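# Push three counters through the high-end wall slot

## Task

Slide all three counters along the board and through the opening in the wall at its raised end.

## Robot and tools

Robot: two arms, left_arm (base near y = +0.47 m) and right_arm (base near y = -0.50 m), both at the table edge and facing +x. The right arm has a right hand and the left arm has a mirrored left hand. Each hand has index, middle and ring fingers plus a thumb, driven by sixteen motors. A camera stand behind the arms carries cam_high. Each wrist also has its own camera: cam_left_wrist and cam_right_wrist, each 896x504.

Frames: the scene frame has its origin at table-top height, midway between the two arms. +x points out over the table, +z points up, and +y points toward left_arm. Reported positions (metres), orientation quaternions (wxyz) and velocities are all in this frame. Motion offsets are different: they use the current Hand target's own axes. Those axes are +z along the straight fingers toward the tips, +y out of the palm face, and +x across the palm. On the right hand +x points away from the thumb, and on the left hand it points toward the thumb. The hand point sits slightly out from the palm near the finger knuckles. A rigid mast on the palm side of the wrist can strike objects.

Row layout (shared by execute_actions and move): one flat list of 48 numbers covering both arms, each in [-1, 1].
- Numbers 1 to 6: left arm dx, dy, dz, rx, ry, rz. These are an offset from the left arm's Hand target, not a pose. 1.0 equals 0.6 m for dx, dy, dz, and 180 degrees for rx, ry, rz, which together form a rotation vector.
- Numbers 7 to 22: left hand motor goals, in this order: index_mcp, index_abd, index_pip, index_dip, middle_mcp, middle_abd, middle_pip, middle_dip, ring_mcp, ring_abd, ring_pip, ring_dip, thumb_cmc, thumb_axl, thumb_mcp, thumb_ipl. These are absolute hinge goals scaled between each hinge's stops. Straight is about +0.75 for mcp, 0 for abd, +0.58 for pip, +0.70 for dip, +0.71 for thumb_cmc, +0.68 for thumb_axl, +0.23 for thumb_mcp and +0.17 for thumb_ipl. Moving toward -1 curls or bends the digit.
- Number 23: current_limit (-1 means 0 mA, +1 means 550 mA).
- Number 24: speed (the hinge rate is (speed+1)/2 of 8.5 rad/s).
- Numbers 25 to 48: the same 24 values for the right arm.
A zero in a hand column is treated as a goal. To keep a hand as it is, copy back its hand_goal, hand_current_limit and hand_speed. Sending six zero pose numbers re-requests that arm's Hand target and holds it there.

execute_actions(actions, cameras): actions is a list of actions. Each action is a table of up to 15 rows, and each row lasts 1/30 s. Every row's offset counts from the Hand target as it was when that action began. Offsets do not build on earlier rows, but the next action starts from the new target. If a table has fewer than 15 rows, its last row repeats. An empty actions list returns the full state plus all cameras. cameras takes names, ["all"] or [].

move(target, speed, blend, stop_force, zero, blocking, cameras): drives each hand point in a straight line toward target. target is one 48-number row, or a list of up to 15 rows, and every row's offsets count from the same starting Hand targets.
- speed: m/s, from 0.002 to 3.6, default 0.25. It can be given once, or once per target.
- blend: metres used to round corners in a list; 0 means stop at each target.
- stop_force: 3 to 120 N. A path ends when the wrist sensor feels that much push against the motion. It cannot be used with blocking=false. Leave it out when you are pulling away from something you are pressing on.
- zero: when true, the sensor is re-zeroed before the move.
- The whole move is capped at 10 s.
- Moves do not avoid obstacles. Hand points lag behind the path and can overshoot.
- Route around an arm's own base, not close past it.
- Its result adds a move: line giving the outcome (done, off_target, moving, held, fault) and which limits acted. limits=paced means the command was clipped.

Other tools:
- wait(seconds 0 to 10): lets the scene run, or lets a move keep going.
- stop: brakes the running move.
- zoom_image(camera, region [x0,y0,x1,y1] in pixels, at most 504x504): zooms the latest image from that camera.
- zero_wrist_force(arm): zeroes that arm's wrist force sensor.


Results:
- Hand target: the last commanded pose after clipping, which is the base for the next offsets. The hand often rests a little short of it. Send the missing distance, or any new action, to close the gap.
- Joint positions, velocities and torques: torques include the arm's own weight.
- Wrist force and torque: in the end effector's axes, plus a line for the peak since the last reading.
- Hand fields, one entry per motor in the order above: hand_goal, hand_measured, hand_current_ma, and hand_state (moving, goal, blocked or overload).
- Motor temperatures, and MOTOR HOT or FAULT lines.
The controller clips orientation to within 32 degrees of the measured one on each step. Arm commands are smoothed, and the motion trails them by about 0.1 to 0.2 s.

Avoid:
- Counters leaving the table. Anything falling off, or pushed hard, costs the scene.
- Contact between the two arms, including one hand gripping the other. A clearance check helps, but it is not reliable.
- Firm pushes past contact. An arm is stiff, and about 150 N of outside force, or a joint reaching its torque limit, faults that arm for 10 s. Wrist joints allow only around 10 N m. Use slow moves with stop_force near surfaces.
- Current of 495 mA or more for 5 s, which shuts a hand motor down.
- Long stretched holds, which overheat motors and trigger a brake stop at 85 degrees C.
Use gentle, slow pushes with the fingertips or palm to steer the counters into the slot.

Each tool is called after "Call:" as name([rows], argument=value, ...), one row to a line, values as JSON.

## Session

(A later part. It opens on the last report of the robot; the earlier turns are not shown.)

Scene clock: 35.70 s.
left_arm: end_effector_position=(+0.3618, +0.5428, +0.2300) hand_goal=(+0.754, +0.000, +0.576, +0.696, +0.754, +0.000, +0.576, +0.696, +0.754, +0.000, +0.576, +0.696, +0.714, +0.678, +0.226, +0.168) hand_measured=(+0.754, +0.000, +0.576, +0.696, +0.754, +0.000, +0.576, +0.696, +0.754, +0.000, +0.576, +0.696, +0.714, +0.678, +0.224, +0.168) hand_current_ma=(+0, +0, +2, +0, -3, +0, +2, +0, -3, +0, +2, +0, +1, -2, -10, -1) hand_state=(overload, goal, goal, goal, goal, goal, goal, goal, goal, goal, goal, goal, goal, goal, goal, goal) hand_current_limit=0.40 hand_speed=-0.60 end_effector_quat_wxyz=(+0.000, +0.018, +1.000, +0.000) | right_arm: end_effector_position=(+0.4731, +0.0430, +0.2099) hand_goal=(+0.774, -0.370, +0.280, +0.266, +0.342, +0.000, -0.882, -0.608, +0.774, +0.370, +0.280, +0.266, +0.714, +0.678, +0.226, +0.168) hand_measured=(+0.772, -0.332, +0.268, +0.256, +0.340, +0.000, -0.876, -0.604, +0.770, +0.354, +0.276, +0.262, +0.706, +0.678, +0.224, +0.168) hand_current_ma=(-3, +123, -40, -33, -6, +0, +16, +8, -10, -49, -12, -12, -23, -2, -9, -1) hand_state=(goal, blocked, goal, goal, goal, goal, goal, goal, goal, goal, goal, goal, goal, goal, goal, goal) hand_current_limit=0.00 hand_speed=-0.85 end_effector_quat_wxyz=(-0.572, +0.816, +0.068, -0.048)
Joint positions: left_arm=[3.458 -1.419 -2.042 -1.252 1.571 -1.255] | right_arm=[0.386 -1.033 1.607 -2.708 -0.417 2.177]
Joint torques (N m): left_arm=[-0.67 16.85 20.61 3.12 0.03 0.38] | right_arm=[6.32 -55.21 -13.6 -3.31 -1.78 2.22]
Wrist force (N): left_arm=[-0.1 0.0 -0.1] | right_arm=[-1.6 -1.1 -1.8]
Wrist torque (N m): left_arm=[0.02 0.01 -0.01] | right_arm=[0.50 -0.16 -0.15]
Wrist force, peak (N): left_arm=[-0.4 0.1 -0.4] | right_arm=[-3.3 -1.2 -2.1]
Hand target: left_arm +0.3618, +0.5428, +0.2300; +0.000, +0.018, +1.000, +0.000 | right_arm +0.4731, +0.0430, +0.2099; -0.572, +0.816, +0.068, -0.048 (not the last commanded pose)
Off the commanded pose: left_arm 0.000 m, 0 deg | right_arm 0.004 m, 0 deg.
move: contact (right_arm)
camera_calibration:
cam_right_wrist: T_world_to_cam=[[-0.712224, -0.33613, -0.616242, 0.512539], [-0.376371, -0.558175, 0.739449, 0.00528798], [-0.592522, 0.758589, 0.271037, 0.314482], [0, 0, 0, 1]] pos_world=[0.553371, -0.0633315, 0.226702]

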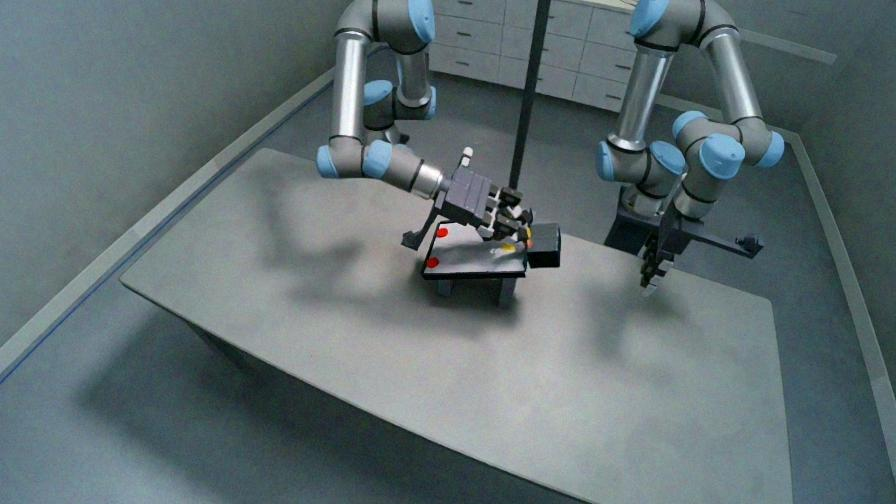

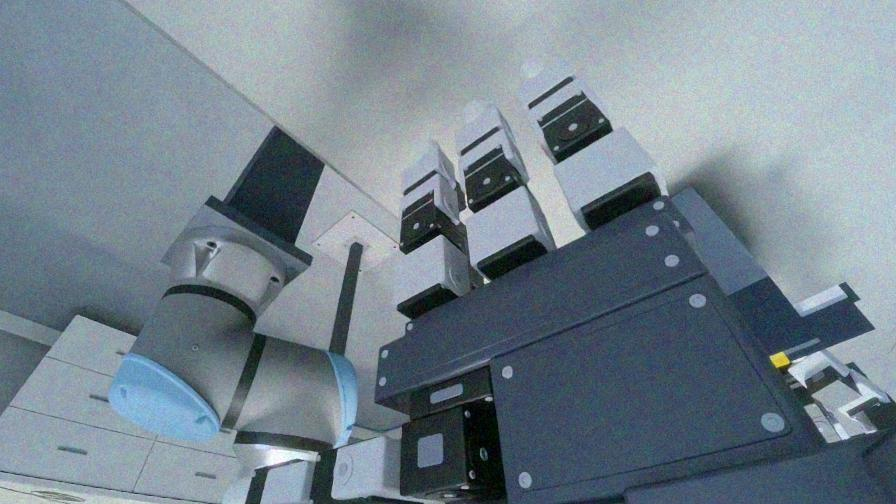

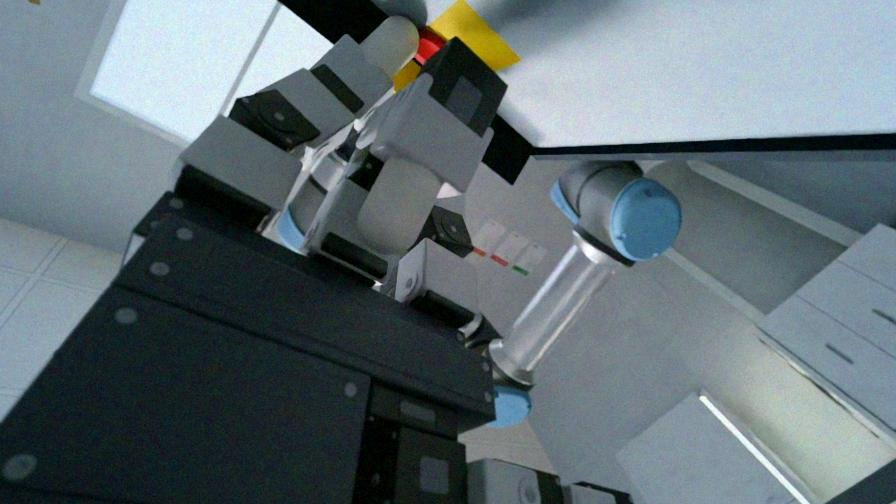

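Call:
move([
  [0,0,0,0,0,0,0.754,0,0.576,0.696,0.754,0,0.576,0.696,0.754,0,0.576,0.696,0.714,0.678,0.226,0.168,0.4,-0.6, 0,0,0,0,0,0,0.774,-0.37,0.279,0.265,0.342,0,-0.883,-0.609,0.774,0.1,0.279,-0.899,0.714,0.678,0.226,0.168,0.0,-0.7],
  [0,0,0,0,0,0,0.754,0,0.576,0.696,0.754,0,0.576,0.696,0.754,0,0.576,0.696,0.714,0.678,0.226,0.168,0.4,-0.6, 0,0,0,0,0,0,0.774,-0.37,0.279,0.265,0.904,-0.122,-0.451,0.852,0.774,0.1,0.279,-0.899,0.714,0.678,0.226,0.168,0.0,-0.75],
], speed=0.02, cameras=["cam_right_wrist"])

Call:
zoom_image(camera="cam_right_wrist", region=[220, 0, 540, 260])

Scene clock: 39.53 s.
left_arm: end_effector_position=(+0.3618, +0.5428, +0.2300) hand_goal=(+0.754, +0.000, +0.576, +0.696, +0.754, +0.000, +0.576, +0.696, +0.754, +0.000, +0.576, +0.696, +0.714, +0.678, +0.226, +0.168) hand_measured=(+0.754, +0.000, +0.576, +0.696, +0.754, +0.000, +0.576, +0.696, +0.754, +0.000, +0.576, +0.696, +0.714, +0.678, +0.224, +0.168) hand_current_ma=(+0, +0, +2, +0, -3, +0, +2, +0, -3, +0, +2, +0, +1, -2, -10, -1) hand_state=(overload, goal, goal, goal, goal, goal, goal, goal, goal, goal, goal, goal, goal, goal, goal, goal) hand_current_limit=0.40 hand_speed=-0.60 end_effector_quat_wxyz=(+0.000, +0.018, +1.000, +0.000) | right_arm: end_effector_position=(+0.4731, +0.0430, +0.2099) hand_goal=(+0.774, -0.370, +0.280, +0.266, +0.904, -0.122, -0.450, +0.852, +0.774, +0.100, +0.280, -0.898, +0.714, +0.678, +0.226, +0.168) hand_measured=(+0.772, -0.332, +0.268, +0.256, +0.884, -0.118, -0.452, +0.848, +0.768, +0.102, +0.276, -0.894, +0.706, +0.678, +0.224, +0.168) hand_current_ma=(-3, +123, -40, -33, -77, +8, -7, -9, -22, +7, -12, +11, -23, -2, -9, -1) hand_state=(goal, blocked, goal, goal, blocked, goal, goal, goal, goal, goal, goal, goal, goal, goal, goal, goal) hand_current_limit=0.00 hand_speed=-0.75 end_effector_quat_wxyz=(-0.572, +0.816, +0.068, -0.048)
Joint positions: left_arm=[3.458 -1.419 -2.042 -1.252 1.571 -1.255] | right_arm=[0.386 -1.033 1.607 -2.708 -0.417 2.177]
Joint torques (N m): left_arm=[-0.23 17.31 21.14 3.2 0.09 0.41] | right_arm=[6.54 -53.79 -20.79 -3.33 -1.88 0.5]
Wrist force (N): left_arm=[-0.2 0.1 -0.3] | right_arm=[-2.6 -0.8 -1.6]
Wrist torque (N m): left_arm=[0.04 0.02 -0.02] | right_arm=[0.42 -0.29 -0.16]
Wrist force, peak (N): left_arm=[0.0 0.1 -0.4] | right_arm=[-2.7 -0.7 -1.6]
Hand target: left_arm +0.3618, +0.5428, +0.2300; +0.000, +0.018, +1.000, +0.000 | right_arm +0.4731, +0.0430, +0.2099; -0.572, +0.816, +0.068, -0.048
Off the commanded pose: left_arm 0.000 m, 0 deg | right_arm 0.000 m, 0 deg.
move: done
camera_calibration:
cam_right_wrist: T_world_to_cam=[[-0.712224, -0.33613, -0.616242, 0.512539], [-0.376371, -0.558175, 0.739449, 0.00528798], [-0.592522, 0.758589, 0.271037, 0.314482], [0, 0, 0, 1]] pos_world=[0.553371, -0.0633315, 0.226702]
Images, in order (width x height): cam_right_wrist 896x504.

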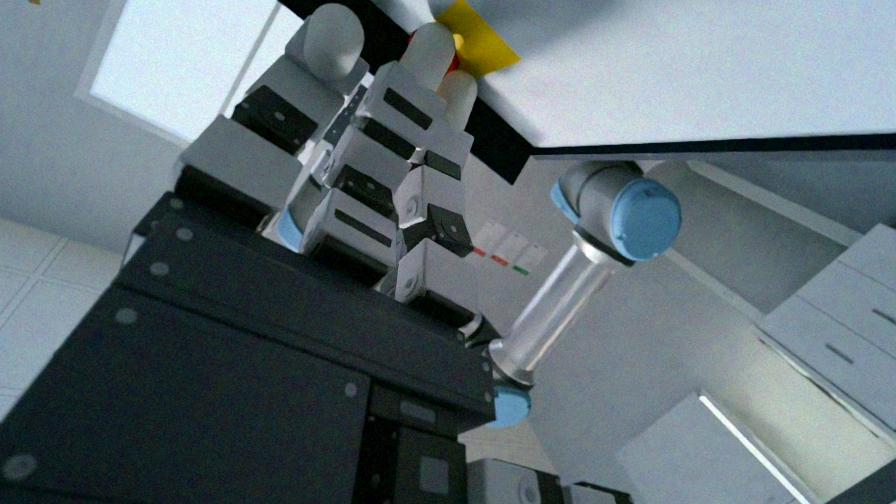

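Scaled by 1.575.

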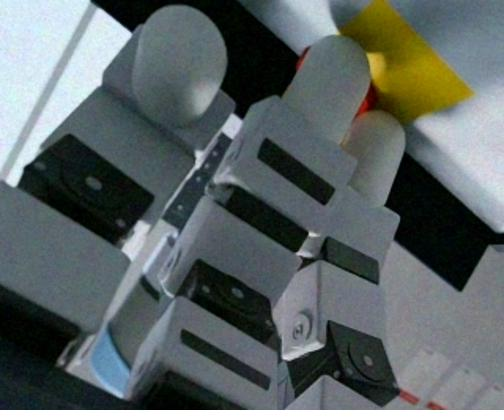

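Looks as before. Push.

Call:
move([
  [0,0,0,0,0,0,0.754,0,0.576,0.696,0.754,0,0.576,0.696,0.754,0,0.576,0.696,0.714,0.678,0.226,0.168,0.4,-0.6, 0,0,0,0,0,0,0.774,-0.37,0.279,0.265,0.911,-0.115,-0.343,0.739,0.774,0.1,0.279,-0.899,0.714,0.678,0.226,0.168,0.0,-0.9],
  [0,0,0,0,0,0,0.754,0,0.576,0.696,0.754,0,0.576,0.696,0.754,0,0.576,0.696,0.714,0.678,0.226,0.168,0.4,-0.6, -0.004,0,0,0,0,0,0.774,-0.345,0.279,0.265,0.908,-0.11,-0.212,0.612,0.774,0.1,0.279,-0.899,0.714,0.678,0.226,0.168,0.0,-0.9],
  [0,0,0,0,0,0,0.754,0,0.576,0.696,0.754,0,0.576,0.696,0.754,0,0.576,0.696,0.714,0.678,0.226,0.168,0.4,-0.6, -0.0167,0,0,0,0,0,0.774,-0.3,0.279,0.265,0.908,-0.11,-0.212,0.612,0.774,0.1,0.279,-0.899,0.714,0.678,0.226,0.168,0.0,-0.9],
  [0,0,0,0,0,0,0.754,0,0.576,0.696,0.754,0,0.576,0.696,0.754,0,0.576,0.696,0.714,0.678,0.226,0.168,0.4,-0.6, -0.0167,0,0,0,0,0,0.774,-0.3,0.279,0.265,0.89,-0.11,-0.047,0.467,0.774,0.1,0.279,-0.899,0.714,0.678,0.226,0.168,0.0,-0.9],
], speed=0.012, cameras=["all"])

Call:
zoom_image(camera="cam_right_wrist", region=[220, 0, 540, 260])

Call:
zoom_image(camera="cam_high", region=[480, 200, 580, 280])

Scene clock: 44.27 s.
left_arm: end_effector_position=(+0.3618, +0.5428, +0.2300) hand_goal=(+0.754, +0.000, +0.576, +0.696, +0.754, +0.000, +0.576, +0.696, +0.754, +0.000, +0.576, +0.696, +0.714, +0.678, +0.226, +0.168) hand_measured=(+0.754, +0.000, +0.576, +0.696, +0.754, +0.000, +0.576, +0.696, +0.754, +0.000, +0.576, +0.696, +0.714, +0.678, +0.224, +0.168) hand_current_ma=(+0, +0, +2, +0, -3, +0, +2, +0, -3, +0, +2, +0, +1, -2, -10, -1) hand_state=(overload, goal, goal, goal, goal, goal, goal, goal, goal, goal, goal, goal, goal, goal, goal, goal) hand_current_limit=0.40 hand_speed=-0.60 end_effector_quat_wxyz=(+0.000, +0.018, +1.000, +0.000) | right_arm: end_effector_position=(+0.4632, +0.0414, +0.2099) hand_goal=(+0.774, -0.300, +0.280, +0.266, +0.890, -0.110, -0.046, +0.468, +0.774, +0.100, +0.280, -0.898, +0.714, +0.678, +0.226, +0.168) hand_measured=(+0.768, -0.298, +0.278, +0.264, +0.880, -0.114, -0.054, +0.470, +0.768, +0.102, +0.276, -0.894, +0.706, +0.678, +0.224, +0.168) hand_current_ma=(-22, +3, -2, -4, -31, -12, -22, +7, -22, +7, -12, +10, -23, -2, -9, -1) hand_state=(goal, goal, goal, goal, goal, goal, goal, goal, goal, goal, goal, goal, goal, goal, goal, goal) hand_current_limit=0.00 hand_speed=-0.90 end_effector_quat_wxyz=(-0.572, +0.816, +0.068, -0.048)
Joint positions: left_arm=[3.458 -1.419 -2.042 -1.252 1.571 -1.255] | right_arm=[0.39 -1.05 1.636 -2.728 -0.419 2.184]
Joint torques (N m): left_arm=[-0.76 17.21 20.32 3.2 0.04 0.43] | right_arm=[-1.79 -35.94 -25.31 -0.88 1.19 -1.38]
Wrist force (N): left_arm=[-0.1 -0.1 -0.1] | right_arm=[-0.3 0.6 0.7]
Wrist torque (N m): left_arm=[0.01 0.00 0.00] | right_arm=[0.23 -0.06 -0.17]
Wrist force, peak (N): left_arm=[-0.3 0.1 -0.4] | right_arm=[-2.6 -0.8 -1.7]
Hand target: left_arm +0.3618, +0.5428, +0.2300; +0.000, +0.018, +1.000, +0.000 | right_arm +0.4632, +0.0414, +0.2099; -0.572, +0.816, +0.068, -0.048
Off the commanded pose: left_arm 0.000 m, 0 deg | right_arm 0.000 m, 0 deg.
move: done
camera_calibration:
cam_right_wrist: T_world_to_cam=[[-0.712187, -0.336176, -0.616259, 0.504969], [-0.376415, -0.55812, 0.739469, 0.00067412], [-0.592538, 0.758609, 0.270944, 0.309996], [0, 0, 0, 1]] pos_world=[0.54357, -0.0650312, 0.226701]

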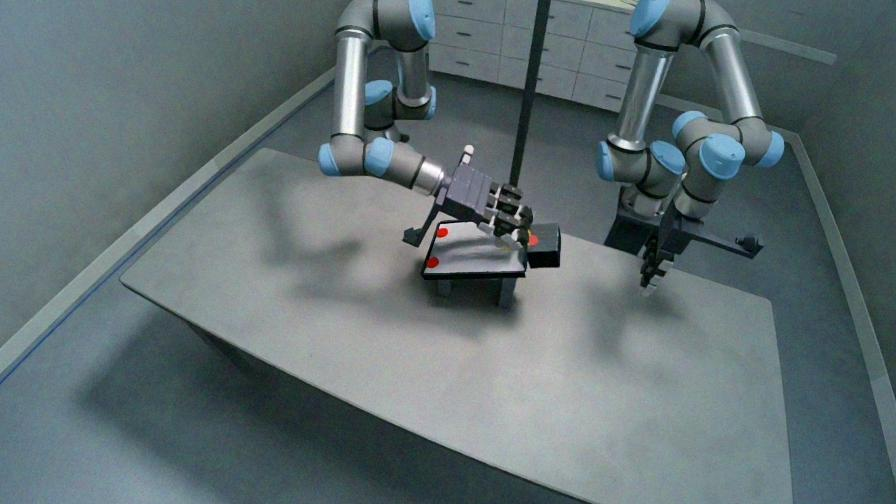

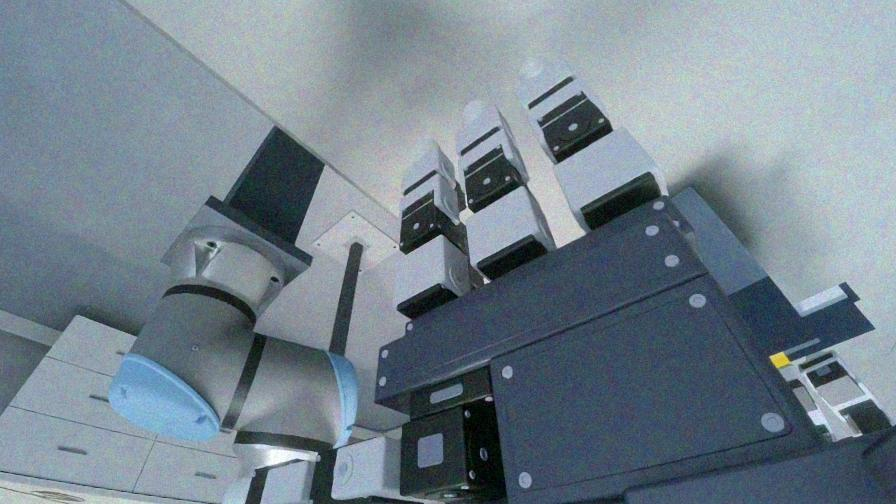

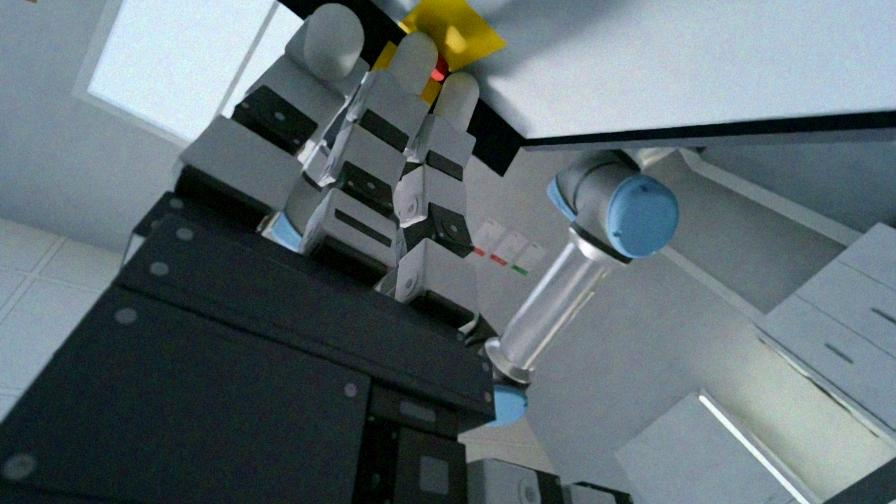

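Scaled by 1.575.

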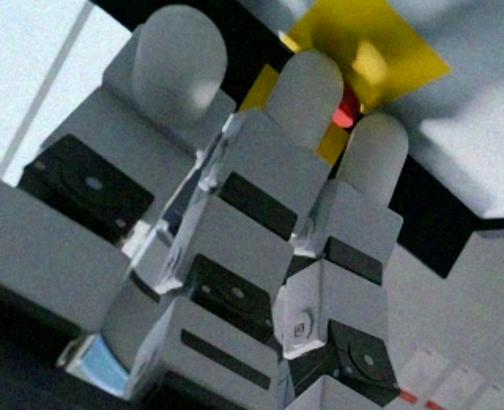

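Scaled by 5.040.

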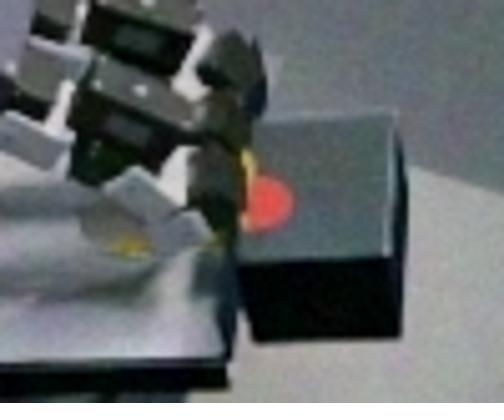

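Call:
move([
  [0,0,0,0,0,0,0.754,0,0.576,0.696,0.754,0,0.576,0.696,0.754,0,0.576,0.696,0.714,0.678,0.226,0.168,0.4,-0.6, -0.009,0,0,0,0,0,0.774,-0.27,0.279,0.265,0.89,-0.11,-0.047,0.467,0.774,0.1,0.279,-0.899,0.714,0.678,0.226,0.168,0.0,-0.9],
  [0,0,0,0,0,0,0.754,0,0.576,0.696,0.754,0,0.576,0.696,0.754,0,0.576,0.696,0.714,0.678,0.226,0.168,0.4,-0.6, -0.009,0,0,0,0,0,0.774,-0.27,0.279,0.265,0.867,-0.1,0.079,0.367,0.774,0.1,0.279,-0.899,0.714,0.678,0.226,0.168,0.0,-0.9],
], speed=0.012, cameras=["cam_high", "cam_right_wrist"])

Call:
zoom_image(camera="cam_right_wrist", region=[220, 0, 540, 260])

Call:
zoom_image(camera="cam_high", region=[480, 200, 580, 280])

Scene clock: 46.23 s.
left_arm: end_effector_position=(+0.3618, +0.5428, +0.2300) hand_goal=(+0.754, +0.000, +0.576, +0.696, +0.754, +0.000, +0.576, +0.696, +0.754, +0.000, +0.576, +0.696, +0.714, +0.678, +0.226, +0.168) hand_measured=(+0.754, +0.000, +0.576, +0.696, +0.754, +0.000, +0.576, +0.696, +0.754, +0.000, +0.576, +0.696, +0.714, +0.678, +0.224, +0.168) hand_current_ma=(+0, +0, +2, +0, -3, +0, +2, +0, -3, +0, +2, +0, +1, -2, -10, -1) hand_state=(overload, goal, goal, goal, goal, goal, goal, goal, goal, goal, goal, goal, goal, goal, goal, goal) hand_current_limit=0.40 hand_speed=-0.60 end_effector_quat_wxyz=(+0.000, +0.018, +1.000, +0.000) | right_arm: end_effector_position=(+0.4579, +0.0405, +0.2099) hand_goal=(+0.774, -0.270, +0.280, +0.266, +0.868, -0.100, +0.080, +0.368, +0.774, +0.100, +0.280, -0.898, +0.714, +0.678, +0.226, +0.168) hand_measured=(+0.766, -0.272, +0.278, +0.264, +0.860, -0.104, +0.074, +0.370, +0.768, +0.102, +0.276, -0.894, +0.706, +0.678, +0.224, +0.168) hand_current_ma=(-24, -6, -2, -4, -26, -7, -18, +8, -22, +7, -12, +10, -23, -2, -9, -1) hand_state=(goal, goal, goal, goal, goal, goal, goal, goal, goal, goal, goal, goal, goal, goal, goal, goal) hand_current_limit=0.00 hand_speed=-0.90 end_effector_quat_wxyz=(-0.572, +0.816, +0.068, -0.048)
Joint positions: left_arm=[3.458 -1.419 -2.042 -1.252 1.571 -1.255] | right_arm=[0.392 -1.059 1.652 -2.739 -0.42 2.189]
Joint torques (N m): left_arm=[-0.72 17.39 21.17 3.29 0.12 0.53] | right_arm=[-0.78 -36.8 -24.93 -0.67 0.22 -1.41]
Wrist force (N): left_arm=[-0.3 0.0 -0.2] | right_arm=[0.0 0.7 0.7]
Wrist torque (N m): left_arm=[0.01 0.02 -0.02] | right_arm=[0.25 -0.09 -0.15]
Wrist force, peak (N): left_arm=[-0.2 0.3 -0.3] | right_arm=[-0.2 0.8 0.8]
Hand target: left_arm +0.3618, +0.5428, +0.2300; +0.000, +0.018, +1.000, +0.000 | right_arm +0.4579, +0.0405, +0.2099; -0.572, +0.816, +0.068, -0.048
Off the commanded pose: left_arm 0.000 m, 0 deg | right_arm 0.000 m, 0 deg.
move: done
camera_calibration:
cam_right_wrist: T_world_to_cam=[[-0.712187, -0.336176, -0.616259, 0.50082], [-0.376415, -0.55812, 0.739469, -0.00186083], [-0.592538, 0.758609, 0.270944, 0.307479], [0, 0, 0, 1]] pos_world=[0.53817, -0.0659312, 0.226701]
Images, in order (width x height): cam_high 896x504, cam_right_wrist 896x504.

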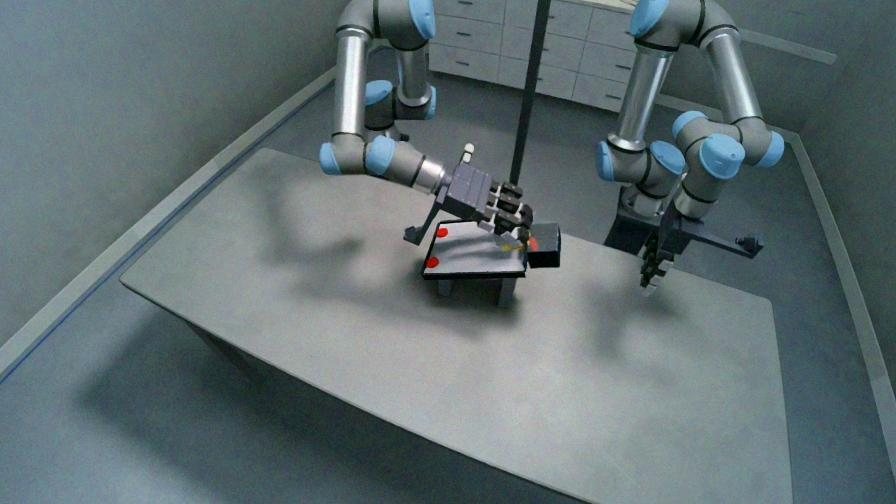

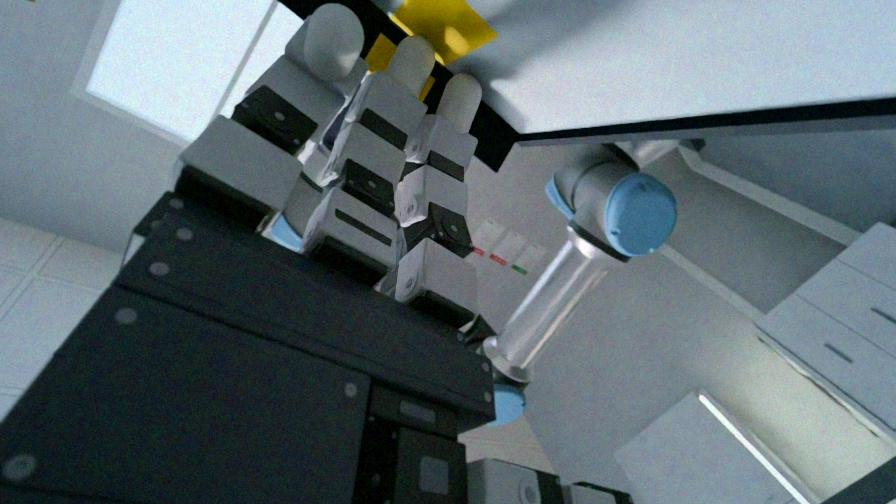

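Scaled by 1.575.

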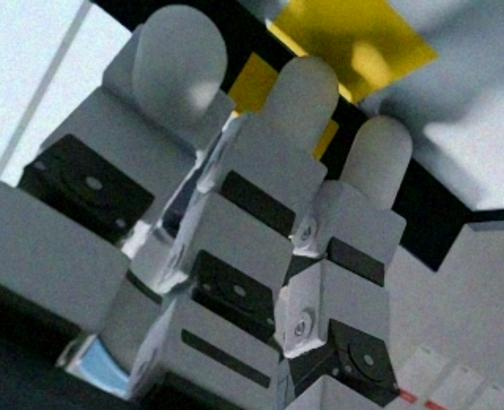

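Scaled by 5.040.

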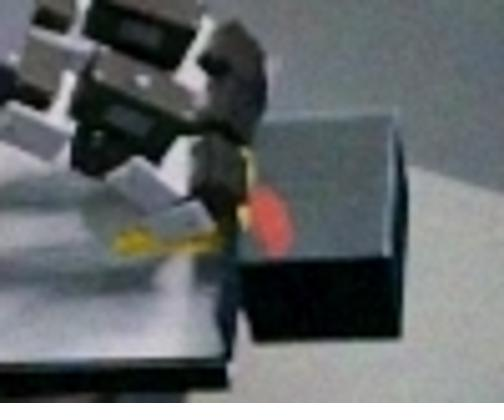

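Call:
move([
  [0,0,0,0,0,0,0.754,0,0.576,0.696,0.754,0,0.576,0.696,0.754,0,0.576,0.696,0.714,0.678,0.226,0.168,0.4,-0.6, 0,0.0217,-0.0362,0,0,0,0.774,-0.27,0.279,0.265,0.867,-0.1,0.079,0.367,0.774,0.1,0.279,-0.899,0.714,0.678,0.226,0.168,0.0,-0.9],
  [0,0,0,0,0,0,0.754,0,0.576,0.696,0.754,0,0.576,0.696,0.754,0,0.576,0.696,0.714,0.678,0.226,0.168,0.4,-0.6, 0,0.0005,-0.1303,0,0,0,0.774,-0.27,0.279,0.265,0.867,-0.1,0.079,0.367,0.774,0.1,0.279,-0.899,0.714,0.678,0.226,0.168,0.0,-0.9],
], speed=0.2, blend=[0.01, 0], cameras=["cam_high", "cam_right_wrist"])

Call:
move([
  [0,0,0,0,0,0,0.754,0,0.576,0.696,0.754,0,0.576,0.696,0.754,0,0.576,0.696,0.714,0.678,0.226,0.168,0.4,-0.6, 0.09775,0.15665,-0.1925,0,0,0,0.774,0,0.279,-0.899,0.890,0,-0.047,0.467,0.774,0,0.279,-0.899,0.714,0.678,0.226,0.168,0.0,-0.5],
  [0,0,0,0,0,0,0.754,0,0.576,0.696,0.754,0,0.576,0.696,0.754,0,0.576,0.696,0.714,0.678,0.226,0.168,0.4,-0.6, 0.09775,0.19495,-0.16035,0,0,0,0.774,0,0.279,-0.899,0.890,0,-0.047,0.467,0.774,0,0.279,-0.899,0.714,0.678,0.226,0.168,0.0,-0.5],
], speed=0.2, blend=[0.015, 0], cameras=["cam_high", "cam_right_wrist"])

Call:
zoom_image(camera="cam_high", region=[400, 200, 500, 280])

Call:
zoom_image(camera="cam_high", region=[480, 200, 580, 280])

Scene clock: 51.23 s.
left_arm: end_effector_position=(+0.3618, +0.5428, +0.2300) hand_goal=(+0.754, +0.000, +0.576, +0.696, +0.754, +0.000, +0.576, +0.696, +0.754, +0.000, +0.576, +0.696, +0.714, +0.678, +0.226, +0.168) hand_measured=(+0.754, +0.000, +0.576, +0.696, +0.754, +0.000, +0.576, +0.696, +0.754, +0.000, +0.576, +0.696, +0.714, +0.678, +0.224, +0.168) hand_current_ma=(+0, +0, +2, +0, -3, +0, +2, +0, -3, +0, +2, +0, +1, -2, -10, -1) hand_state=(overload, goal, goal, goal, goal, goal, goal, goal, goal, goal, goal, goal, goal, goal, goal, goal) hand_current_limit=0.40 hand_speed=-0.60 end_effector_quat_wxyz=(+0.000, +0.018, +1.000, +0.000) | right_arm: end_effector_position=(+0.4701, -0.0320, +0.2363) hand_goal=(+0.774, -0.270, +0.280, +0.266, +0.868, -0.100, +0.080, +0.368, +0.774, +0.100, +0.280, -0.898, +0.714, +0.678, +0.226, +0.168) hand_measured=(+0.766, -0.272, +0.278, +0.264, +0.860, -0.102, +0.074, +0.370, +0.766, +0.102, +0.276, -0.894, +0.706, +0.678, +0.224, +0.168) hand_current_ma=(-28, -5, -2, -4, -29, -7, -16, +8, -25, +6, -12, +10, -24, -2, -9, -1) hand_state=(goal, goal, goal, goal, goal, goal, goal, goal, goal, goal, goal, goal, goal, goal, goal, goal) hand_current_limit=0.00 hand_speed=-0.90 end_effector_quat_wxyz=(-0.572, +0.816, +0.068, -0.048)
Joint positions: left_arm=[3.458 -1.419 -2.042 -1.252 1.571 -1.255] | right_arm=[0.272 -1.203 1.723 -2.404 -0.368 1.905]
Joint torques (N m): left_arm=[-0.5 17.13 20.3 3.08 0.01 0.44] | right_arm=[-3.44 -50.61 -11.23 -0.67 -0.83 -0.99]
Wrist force (N): left_arm=[-0.1 0.1 -0.3] | right_arm=[-0.3 0.9 0.8]
Wrist torque (N m): left_arm=[0.04 0.01 -0.01] | right_arm=[0.26 -0.05 -0.19]
Wrist force, peak (N): left_arm=[-0.1 -0.1 -0.5] | right_arm=[-0.3 2.4 0.8]
Hand target: left_arm +0.3618, +0.5428, +0.2300; +0.000, +0.018, +1.000, +0.000 | right_arm +0.4701, -0.0321, +0.2364; -0.572, +0.816, +0.068, -0.048
Off the commanded pose: left_arm 0.000 m, 0 deg | right_arm 0.000 m, 0 deg.
move: done
camera_calibration:
cam_right_wrist: T_world_to_cam=[[-0.71225, -0.33617, -0.616189, 0.501424], [-0.37632, -0.558151, 0.739493, -0.0573172], [-0.592522, 0.758589, 0.271036, 0.36252], [0, 0, 0, 1]] pos_world=[0.550371, -0.138431, 0.253102]
Images, in order (width x height): cam_high 896x504, cam_right_wrist 896x504.

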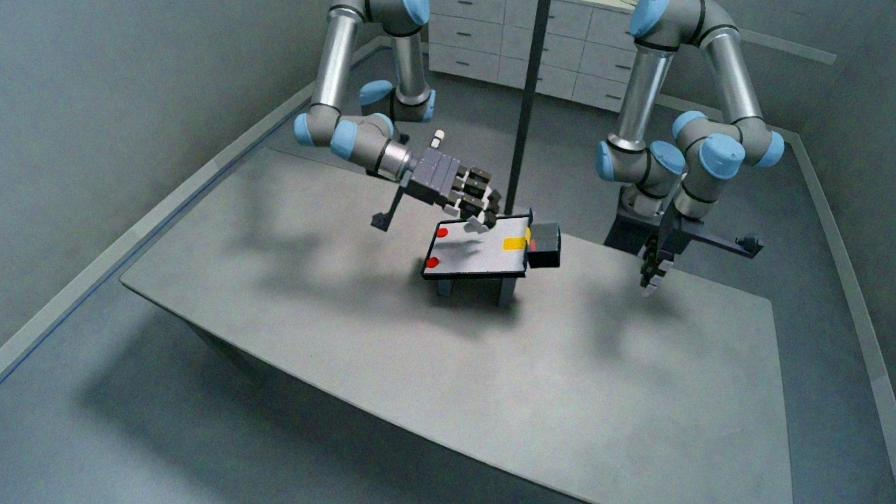

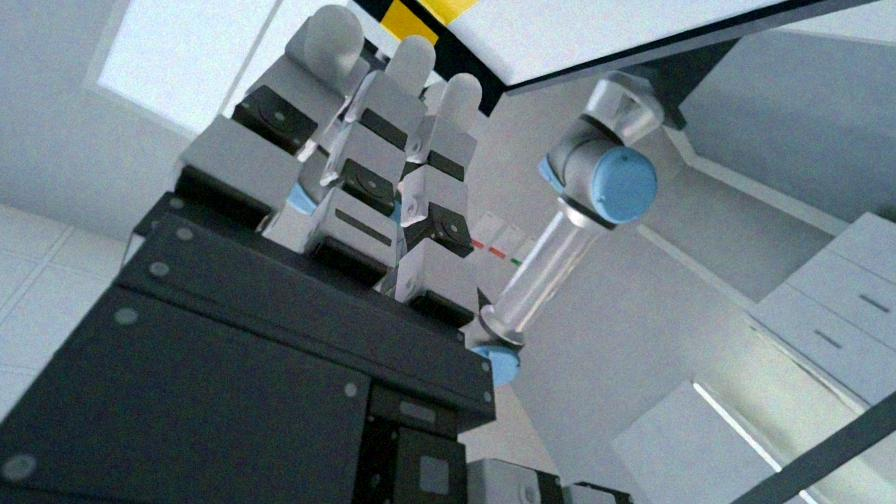

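Scene clock: 52.70 s.
left_arm: end_effector_position=(+0.3618, +0.5428, +0.2300) hand_goal=(+0.754, +0.000, +0.576, +0.696, +0.754, +0.000, +0.576, +0.696, +0.754, +0.000, +0.576, +0.696, +0.714, +0.678, +0.226, +0.168) hand_measured=(+0.754, +0.000, +0.576, +0.696, +0.754, +0.000, +0.576, +0.696, +0.754, +0.000, +0.576, +0.696, +0.714, +0.678, +0.224, +0.168) hand_current_ma=(+0, +0, +2, +0, -3, +0, +2, +0, -3, +0, +2, +0, +1, -2, -10, -1) hand_state=(overload, goal, goal, goal, goal, goal, goal, goal, goal, goal, goal, goal, goal, goal, goal, goal) hand_current_limit=0.40 hand_speed=-0.60 end_effector_quat_wxyz=(+0.000, +0.018, +1.000, +0.000) | right_arm: end_effector_position=(+0.5495, -0.1509, +0.1594) hand_goal=(+0.774, +0.000, +0.280, -0.898, +0.890, +0.000, -0.046, +0.468, +0.774, +0.000, +0.280, -0.898, +0.714, +0.678, +0.226, +0.168) hand_measured=(+0.766, -0.002, +0.278, -0.894, +0.868, -0.004, -0.046, +0.464, +0.766, +0.002, +0.276, -0.894, +0.706, +0.678, +0.224, +0.168) hand_current_ma=(-29, -7, -2, +9, -81, -7, +2, -9, -26, +6, -12, +10, -24, -2, -9, -1) hand_state=(goal, goal, goal, goal, blocked, goal, goal, goal, goal, goal, goal, goal, goal, goal, goal, goal) hand_current_limit=0.00 hand_speed=-0.50 end_effector_quat_wxyz=(-0.572, +0.816, +0.068, -0.048)
Joint positions: left_arm=[3.458 -1.419 -2.042 -1.252 1.571 -1.255] | right_arm=[0.054 -1.123 1.663 -1.843 -0.362 1.286]
Joint torques (N m): left_arm=[-1.33 17.59 20.23 3.34 0.01 0.38] | right_arm=[-2.86 -38.51 -19.21 -3.16 -0.97 -1.03]
Wrist force (N): left_arm=[0.0 0.0 -0.1] | right_arm=[-0.2 0.8 0.7]
Wrist torque (N m): left_arm=[0.01 -0.01 0.00] | right_arm=[0.28 -0.07 -0.05]
Wrist force, peak (N): left_arm=[-0.3 0.2 -0.4] | right_arm=[-0.3 2.5 2.1]
Hand target: left_arm +0.3618, +0.5428, +0.2300; +0.000, +0.018, +1.000, +0.000 | right_arm +0.5496, -0.1509, +0.1593; -0.572, +0.816, +0.068, -0.048
Off the commanded pose: left_arm 0.000 m, 0 deg | right_arm 0.000 m, 0 deg.
move: done
camera_calibration:
cam_right_wrist: T_world_to_cam=[[-0.712159, -0.336148, -0.616307, 0.470599], [-0.376393, -0.558224, 0.739401, -0.0367797], [-0.592586, 0.758545, 0.271021, 0.520722], [0, 0, 0, 1]] pos_world=[0.62987, -0.257332, 0.176102]
Images, in order (width x height): cam_high 896x504, cam_right_wrist 896x504.

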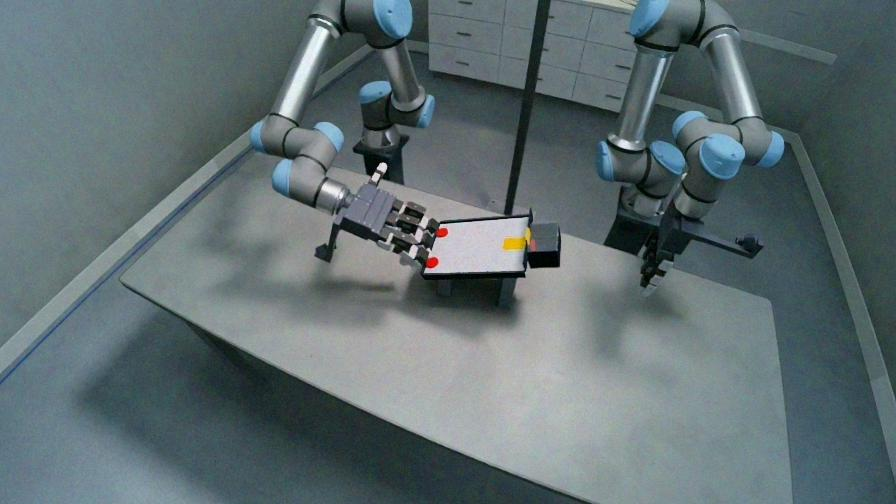

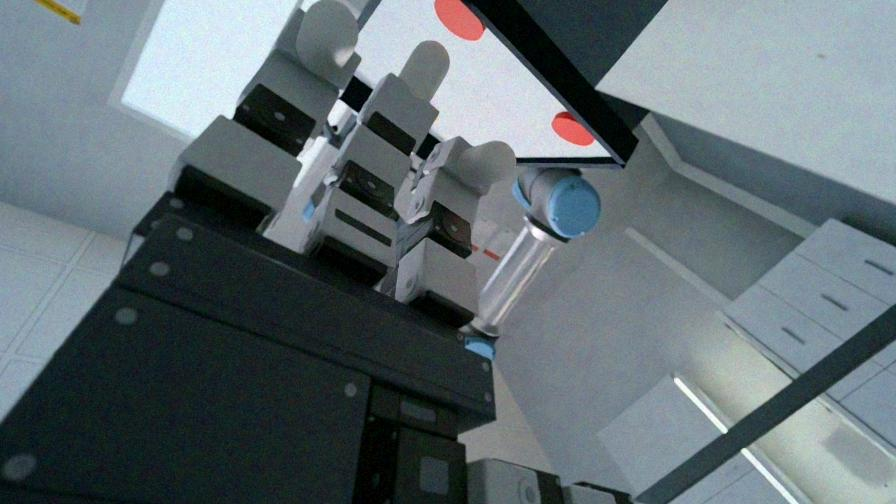

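Scaled by 5.040.

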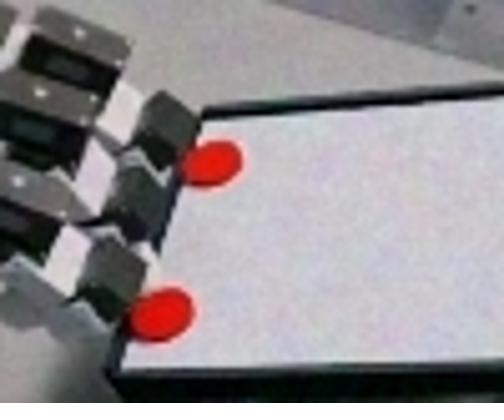

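Scaled by 5.040.

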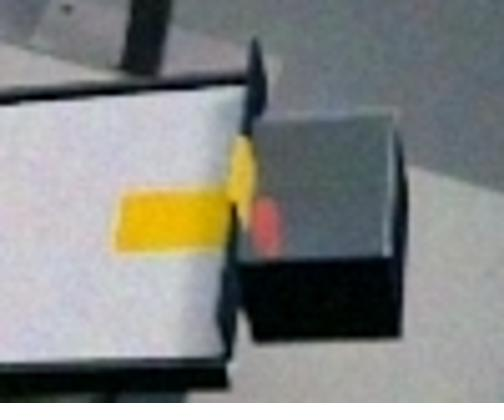

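Call:
move(target=[0,0,0,0,0,0,0.754,0,0.576,0.696,0.754,0,0.576,0.696,0.754,0,0.576,0.696,0.714,0.678,0.226,0.168,0.4,-0.6, 0,0.0191,0.0161,0,0,0,0.774,0,0.279,-0.899,0.890,0,-0.047,0.467,0.774,0,0.279,-0.899,0.714,0.678,0.226,0.168,0.0,-0.5], speed=0.08)

Call:
move(target=[0,0,0,0,0,0,0.754,0,0.576,0.696,0.754,0,0.576,0.696,0.754,0,0.576,0.696,0.714,0.678,0.226,0.168,0.4,-0.6, 0,0.0166,0.0139,0,0,0,0.774,0,0.279,-0.899,0.890,0,-0.047,0.467,0.774,0,0.279,-0.899,0.714,0.678,0.226,0.168,0.0,-0.5], speed=0.012, stop_force=3, cameras=["cam_high", "cam_right_wrist"])

Call:
zoom_image(camera="cam_high", region=[400, 200, 500, 280])

Call:
zoom_image(camera="cam_right_wrist", region=[260, 0, 640, 240])

Scene clock: 57.20 s.
left_arm: end_effector_position=(+0.3618, +0.5428, +0.2300) hand_goal=(+0.754, +0.000, +0.576, +0.696, +0.754, +0.000, +0.576, +0.696, +0.754, +0.000, +0.576, +0.696, +0.714, +0.678, +0.226, +0.168) hand_measured=(+0.754, +0.000, +0.576, +0.696, +0.754, +0.000, +0.576, +0.696, +0.754, +0.000, +0.576, +0.696, +0.714, +0.678, +0.224, +0.168) hand_current_ma=(+0, +0, +2, +0, -3, +0, +2, +0, -3, +0, +2, +0, +1, -2, -10, -1) hand_state=(overload, goal, goal, goal, goal, goal, goal, goal, goal, goal, goal, goal, goal, goal, goal, goal) hand_current_limit=0.40 hand_speed=-0.60 end_effector_quat_wxyz=(+0.000, +0.018, +1.000, +0.000) | right_arm: end_effector_position=(+0.5486, -0.1458, +0.1451) hand_goal=(+0.774, +0.000, +0.280, -0.898, +0.890, +0.000, -0.046, +0.468, +0.774, +0.000, +0.280, -0.898, +0.714, +0.678, +0.226, +0.168) hand_measured=(+0.766, -0.002, +0.278, -0.894, +0.868, -0.004, -0.046, +0.464, +0.766, +0.002, +0.276, -0.894, +0.706, +0.678, +0.224, +0.168) hand_current_ma=(-29, -7, -2, +9, -81, -7, +2, -9, -26, +6, -12, +10, -24, -2, -9, -1) hand_state=(goal, goal, goal, goal, blocked, goal, goal, goal, goal, goal, goal, goal, goal, goal, goal, goal) hand_current_limit=0.00 hand_speed=-0.50 end_effector_quat_wxyz=(-0.572, +0.816, +0.068, -0.048)
Joint positions: left_arm=[3.458 -1.419 -2.042 -1.252 1.571 -1.255] | right_arm=[0.062 -1.102 1.68 -1.901 -0.36 1.309]
Joint torques (N m): left_arm=[-0.82 17.51 20.55 3.39 0.11 0.42] | right_arm=[-3.77 -53.69 -25.73 -0.82 3.43 -1.6]
Wrist force (N): left_arm=[0.0 0.2 -0.3] | right_arm=[-0.2 0.9 0.7]
Wrist torque (N m): left_arm=[0.06 -0.01 -0.01] | right_arm=[0.29 -0.07 -0.16]
Wrist force, peak (N): left_arm=[-0.3 0.4 -0.2] | right_arm=[-0.3 1.2 0.9]
Hand target: left_arm +0.3618, +0.5428, +0.2300; +0.000, +0.018, +1.000, +0.000 | right_arm +0.5487, -0.1459, +0.1452; -0.572, +0.816, +0.068, -0.048
Off the commanded pose: left_arm 0.000 m, 0 deg | right_arm 0.000 m, 0 deg.
move: done

Scene clock: 58.67 s.
left_arm: end_effector_position=(+0.3618, +0.5428, +0.2300) hand_goal=(+0.754, +0.000, +0.576, +0.696, +0.754, +0.000, +0.576, +0.696, +0.754, +0.000, +0.576, +0.696, +0.714, +0.678, +0.226, +0.168) hand_measured=(+0.754, +0.000, +0.576, +0.696, +0.754, +0.000, +0.576, +0.696, +0.754, +0.000, +0.576, +0.696, +0.714, +0.678, +0.224, +0.168) hand_current_ma=(+0, +0, +2, +0, -3, +0, +2, +0, -3, +0, +2, +0, +1, -2, -10, -1) hand_state=(overload, goal, goal, goal, goal, goal, goal, goal, goal, goal, goal, goal, goal, goal, goal, goal) hand_current_limit=0.40 hand_speed=-0.60 end_effector_quat_wxyz=(+0.000, +0.018, +1.000, +0.000) | right_arm: end_effector_position=(+0.5485, -0.1445, +0.1413) hand_goal=(+0.774, +0.000, +0.280, -0.898, +0.890, +0.000, -0.046, +0.468, +0.774, +0.000, +0.280, -0.898, +0.714, +0.678, +0.226, +0.168) hand_measured=(+0.766, -0.002, +0.278, -0.894, +0.886, -0.002, -0.050, +0.466, +0.766, +0.002, +0.276, -0.894, +0.706, +0.678, +0.224, +0.168) hand_current_ma=(-29, -7, -2, +9, -10, -6, -10, -8, -26, +6, -12, +10, -24, -2, -9, -1) hand_state=(goal, goal, goal, goal, goal, goal, goal, goal, goal, goal, goal, goal, goal, goal, goal, goal) hand_current_limit=0.00 hand_speed=-0.50 end_effector_quat_wxyz=(-0.572, +0.816, +0.068, -0.048)
Joint positions: left_arm=[3.458 -1.419 -2.042 -1.252 1.571 -1.255] | right_arm=[0.064 -1.097 1.684 -1.918 -0.36 1.315]
Joint torques (N m): left_arm=[-0.34 16.94 21.05 3.27 0.02 0.34] | right_arm=[-6.39 -52.99 -24.7 -3.02 -0.95 -1.63]
Wrist force (N): left_arm=[-0.1 0.2 0.1] | right_arm=[-0.3 0.6 0.6]
Wrist torque (N m): left_arm=[0.02 0.01 -0.01] | right_arm=[0.31 -0.06 -0.09]
Wrist force, peak (N): left_arm=[-0.2 0.3 -0.2] | right_arm=[0.0 -1.0 -2.1]
Hand target: left_arm +0.3618, +0.5428, +0.2300; +0.000, +0.018, +1.000, +0.000 | right_arm +0.5485, -0.1445, +0.1413; -0.572, +0.816, +0.068, -0.048 (not the last commanded pose)
Off the commanded pose: left_arm 0.000 m, 0 deg | right_arm 0.009 m, 0 deg.
move: contact (right_arm)
camera_calibration:
cam_right_wrist: T_world_to_cam=[[-0.712159, -0.336148, -0.616307, 0.460907], [-0.376393, -0.558224, 0.739401, -0.0202561], [-0.592586, 0.758545, 0.271021, 0.520018], [0, 0, 0, 1]] pos_world=[0.62877, -0.250832, 0.158102]
Images, in order (width x height): cam_high 896x504, cam_right_wrist 896x504.

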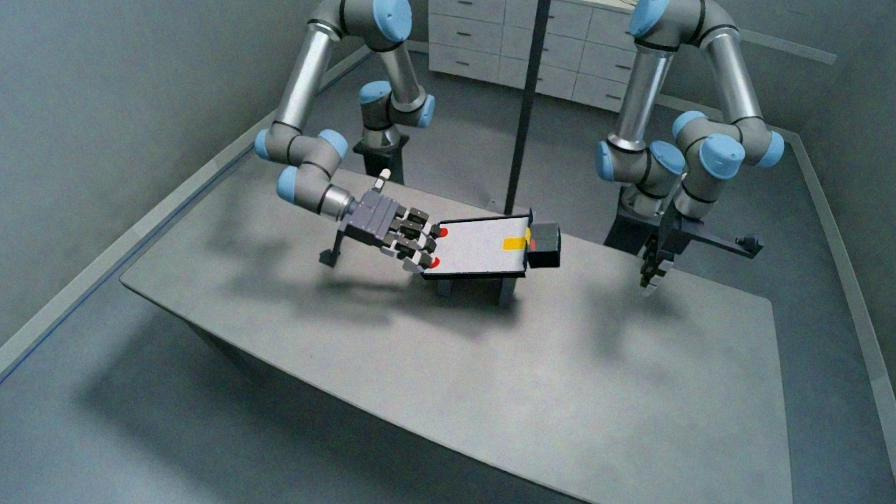

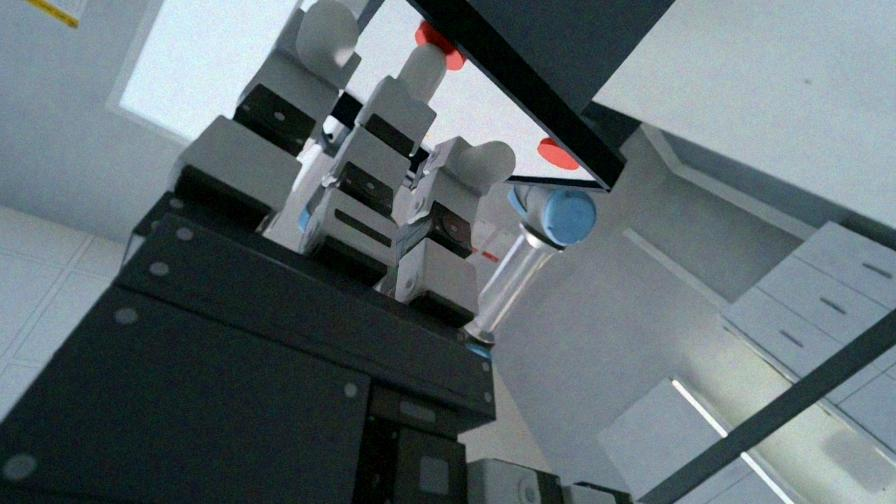

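Scaled by 5.040.

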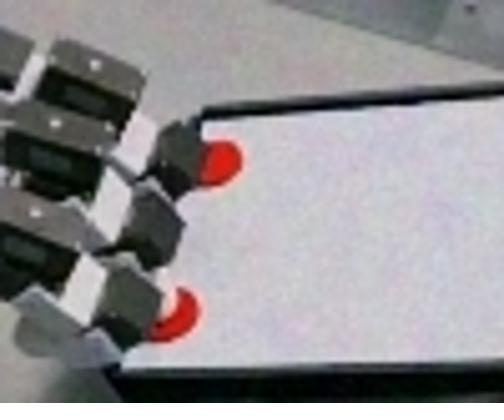

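Scaled by 1.326.

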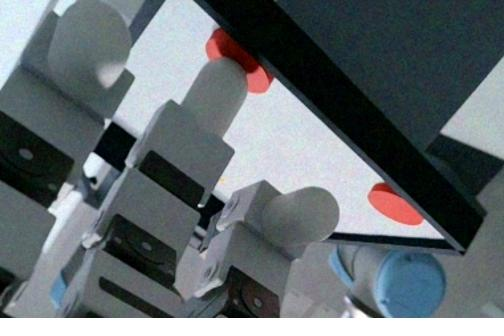

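Call:
move([
  [0,0,0,0,0,0,0.754,0,0.576,0.696,0.754,0,0.576,0.696,0.754,0,0.576,0.696,0.714,0.678,0.226,0.168,0.4,-0.6, 0,0.0020,0.0017,0,0,0,0.774,0,0.279,-0.899,0.890,0,-0.047,0.467,0.774,0,0.279,-0.899,0.714,0.678,0.226,0.168,0.0,-0.5],
  [0,0,0,0,0,0,0.754,0,0.576,0.696,0.754,0,0.576,0.696,0.754,0,0.576,0.696,0.714,0.678,0.226,0.168,0.4,-0.6, -0.081,0.0020,0.0017,0,0,0,0.774,0,0.279,-0.899,0.890,0,-0.047,0.467,0.774,0,0.279,-0.899,0.714,0.678,0.226,0.168,0.0,-0.5],
], speed=0.06, cameras=["cam_high", "cam_right_wrist"])

Call:
zoom_image(camera="cam_high", region=[400, 200, 500, 280])

Call:
zoom_image(camera="cam_right_wrist", region=[260, 0, 640, 240])

Scene clock: 61.40 s.
left_arm: end_effector_position=(+0.3618, +0.5428, +0.2300) hand_goal=(+0.754, +0.000, +0.576, +0.696, +0.754, +0.000, +0.576, +0.696, +0.754, +0.000, +0.576, +0.696, +0.714, +0.678, +0.226, +0.168) hand_measured=(+0.754, +0.000, +0.576, +0.696, +0.754, +0.000, +0.576, +0.696, +0.754, +0.000, +0.576, +0.696, +0.714, +0.678, +0.224, +0.168) hand_current_ma=(+0, +0, +2, +0, -3, +0, +2, +0, -3, +0, +2, +0, +1, -2, -10, -1) hand_state=(overload, goal, goal, goal, goal, goal, goal, goal, goal, goal, goal, goal, goal, goal, goal, goal) hand_current_limit=0.40 hand_speed=-0.60 end_effector_quat_wxyz=(+0.000, +0.018, +1.000, +0.000) | right_arm: end_effector_position=(+0.5005, -0.1520, +0.1399) hand_goal=(+0.774, +0.000, +0.280, -0.898, +0.890, +0.000, -0.046, +0.468, +0.774, +0.000, +0.280, -0.898, +0.714, +0.678, +0.226, +0.168) hand_measured=(+0.766, -0.002, +0.278, -0.894, +0.902, +0.000, -0.046, +0.466, +0.766, +0.002, +0.276, -0.894, +0.706, +0.678, +0.224, +0.168) hand_current_ma=(-29, -7, -2, +9, +43, -1, +0, -4, -26, +6, -12, +10, -24, -2, -9, -1) hand_state=(goal, goal, goal, goal, goal, goal, goal, goal, goal, goal, goal, goal, goal, goal, goal, goal) hand_current_limit=0.00 hand_speed=-0.50 end_effector_quat_wxyz=(-0.572, +0.816, +0.068, -0.048)
Joint positions: left_arm=[3.458 -1.419 -2.042 -1.252 1.571 -1.255] | right_arm=[0.058 -1.193 1.832 -1.953 -0.361 1.297]
Joint torques (N m): left_arm=[-0.46 16.38 21.37 3.36 0.24 0.41] | right_arm=[0.65 -33.17 -15.21 -0.29 -0.16 2.19]
Wrist force (N): left_arm=[-0.1 0.1 -0.2] | right_arm=[-0.3 -0.2 0.0]
Wrist torque (N m): left_arm=[0.03 0.01 -0.01] | right_arm=[0.40 -0.07 -0.10]
Wrist force, peak (N): left_arm=[-0.2 0.1 -0.4] | right_arm=[0.9 -3.2 -5.2]
Hand target: left_arm +0.3618, +0.5428, +0.2300; +0.000, +0.018, +1.000, +0.000 | right_arm +0.5005, -0.1520, +0.1399; -0.572, +0.816, +0.068, -0.048
Off the commanded pose: left_arm 0.000 m, 0 deg | right_arm 0.000 m, 0 deg.
move: done
camera_calibration:
cam_right_wrist: T_world_to_cam=[[-0.71201, -0.336125, -0.616491, 0.423325], [-0.376627, -0.558182, 0.739314, -0.0413324], [-0.592616, 0.758586, 0.270837, 0.497835], [0, 0, 0, 1]] pos_world=[0.580869, -0.258431, 0.156701]
Images, in order (width x height): cam_high 896x504, cam_right_wrist 896x504.

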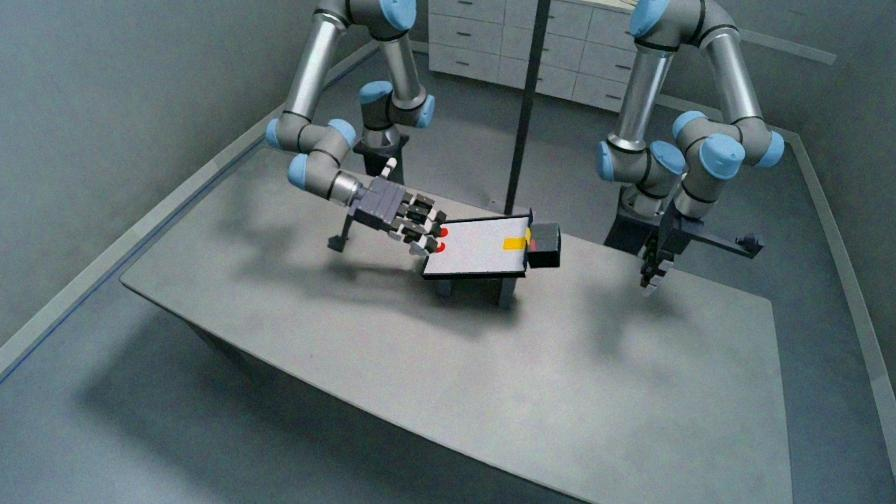

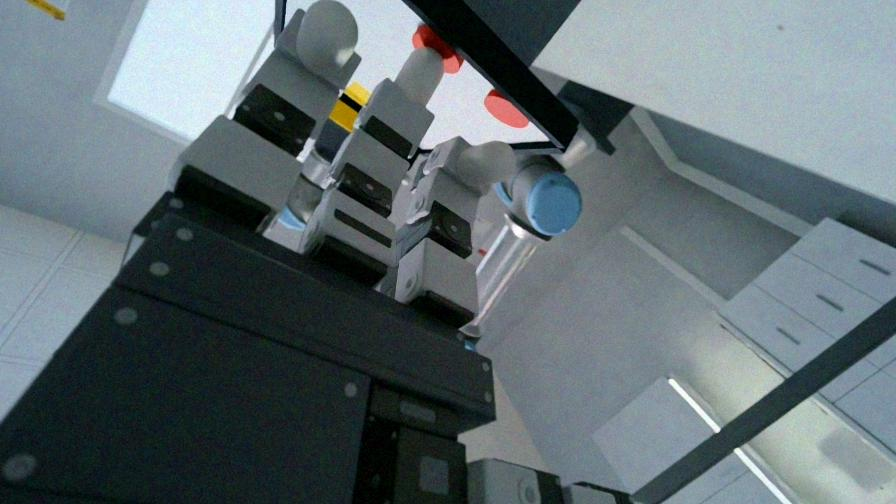

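Scaled by 5.040.

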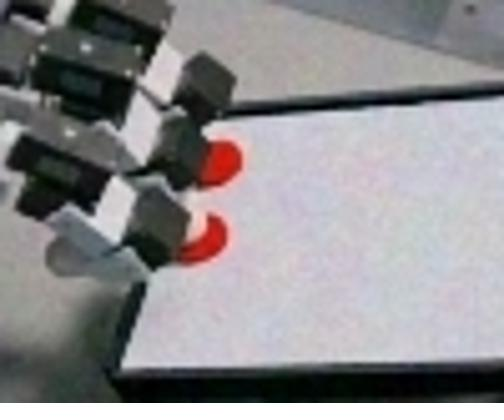

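Scaled by 1.326.

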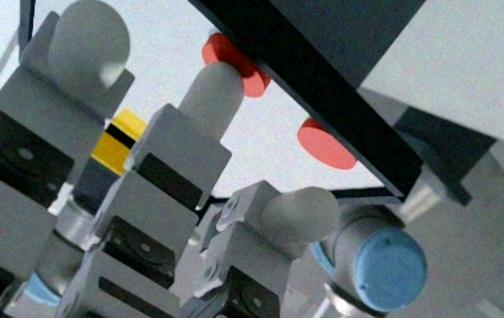

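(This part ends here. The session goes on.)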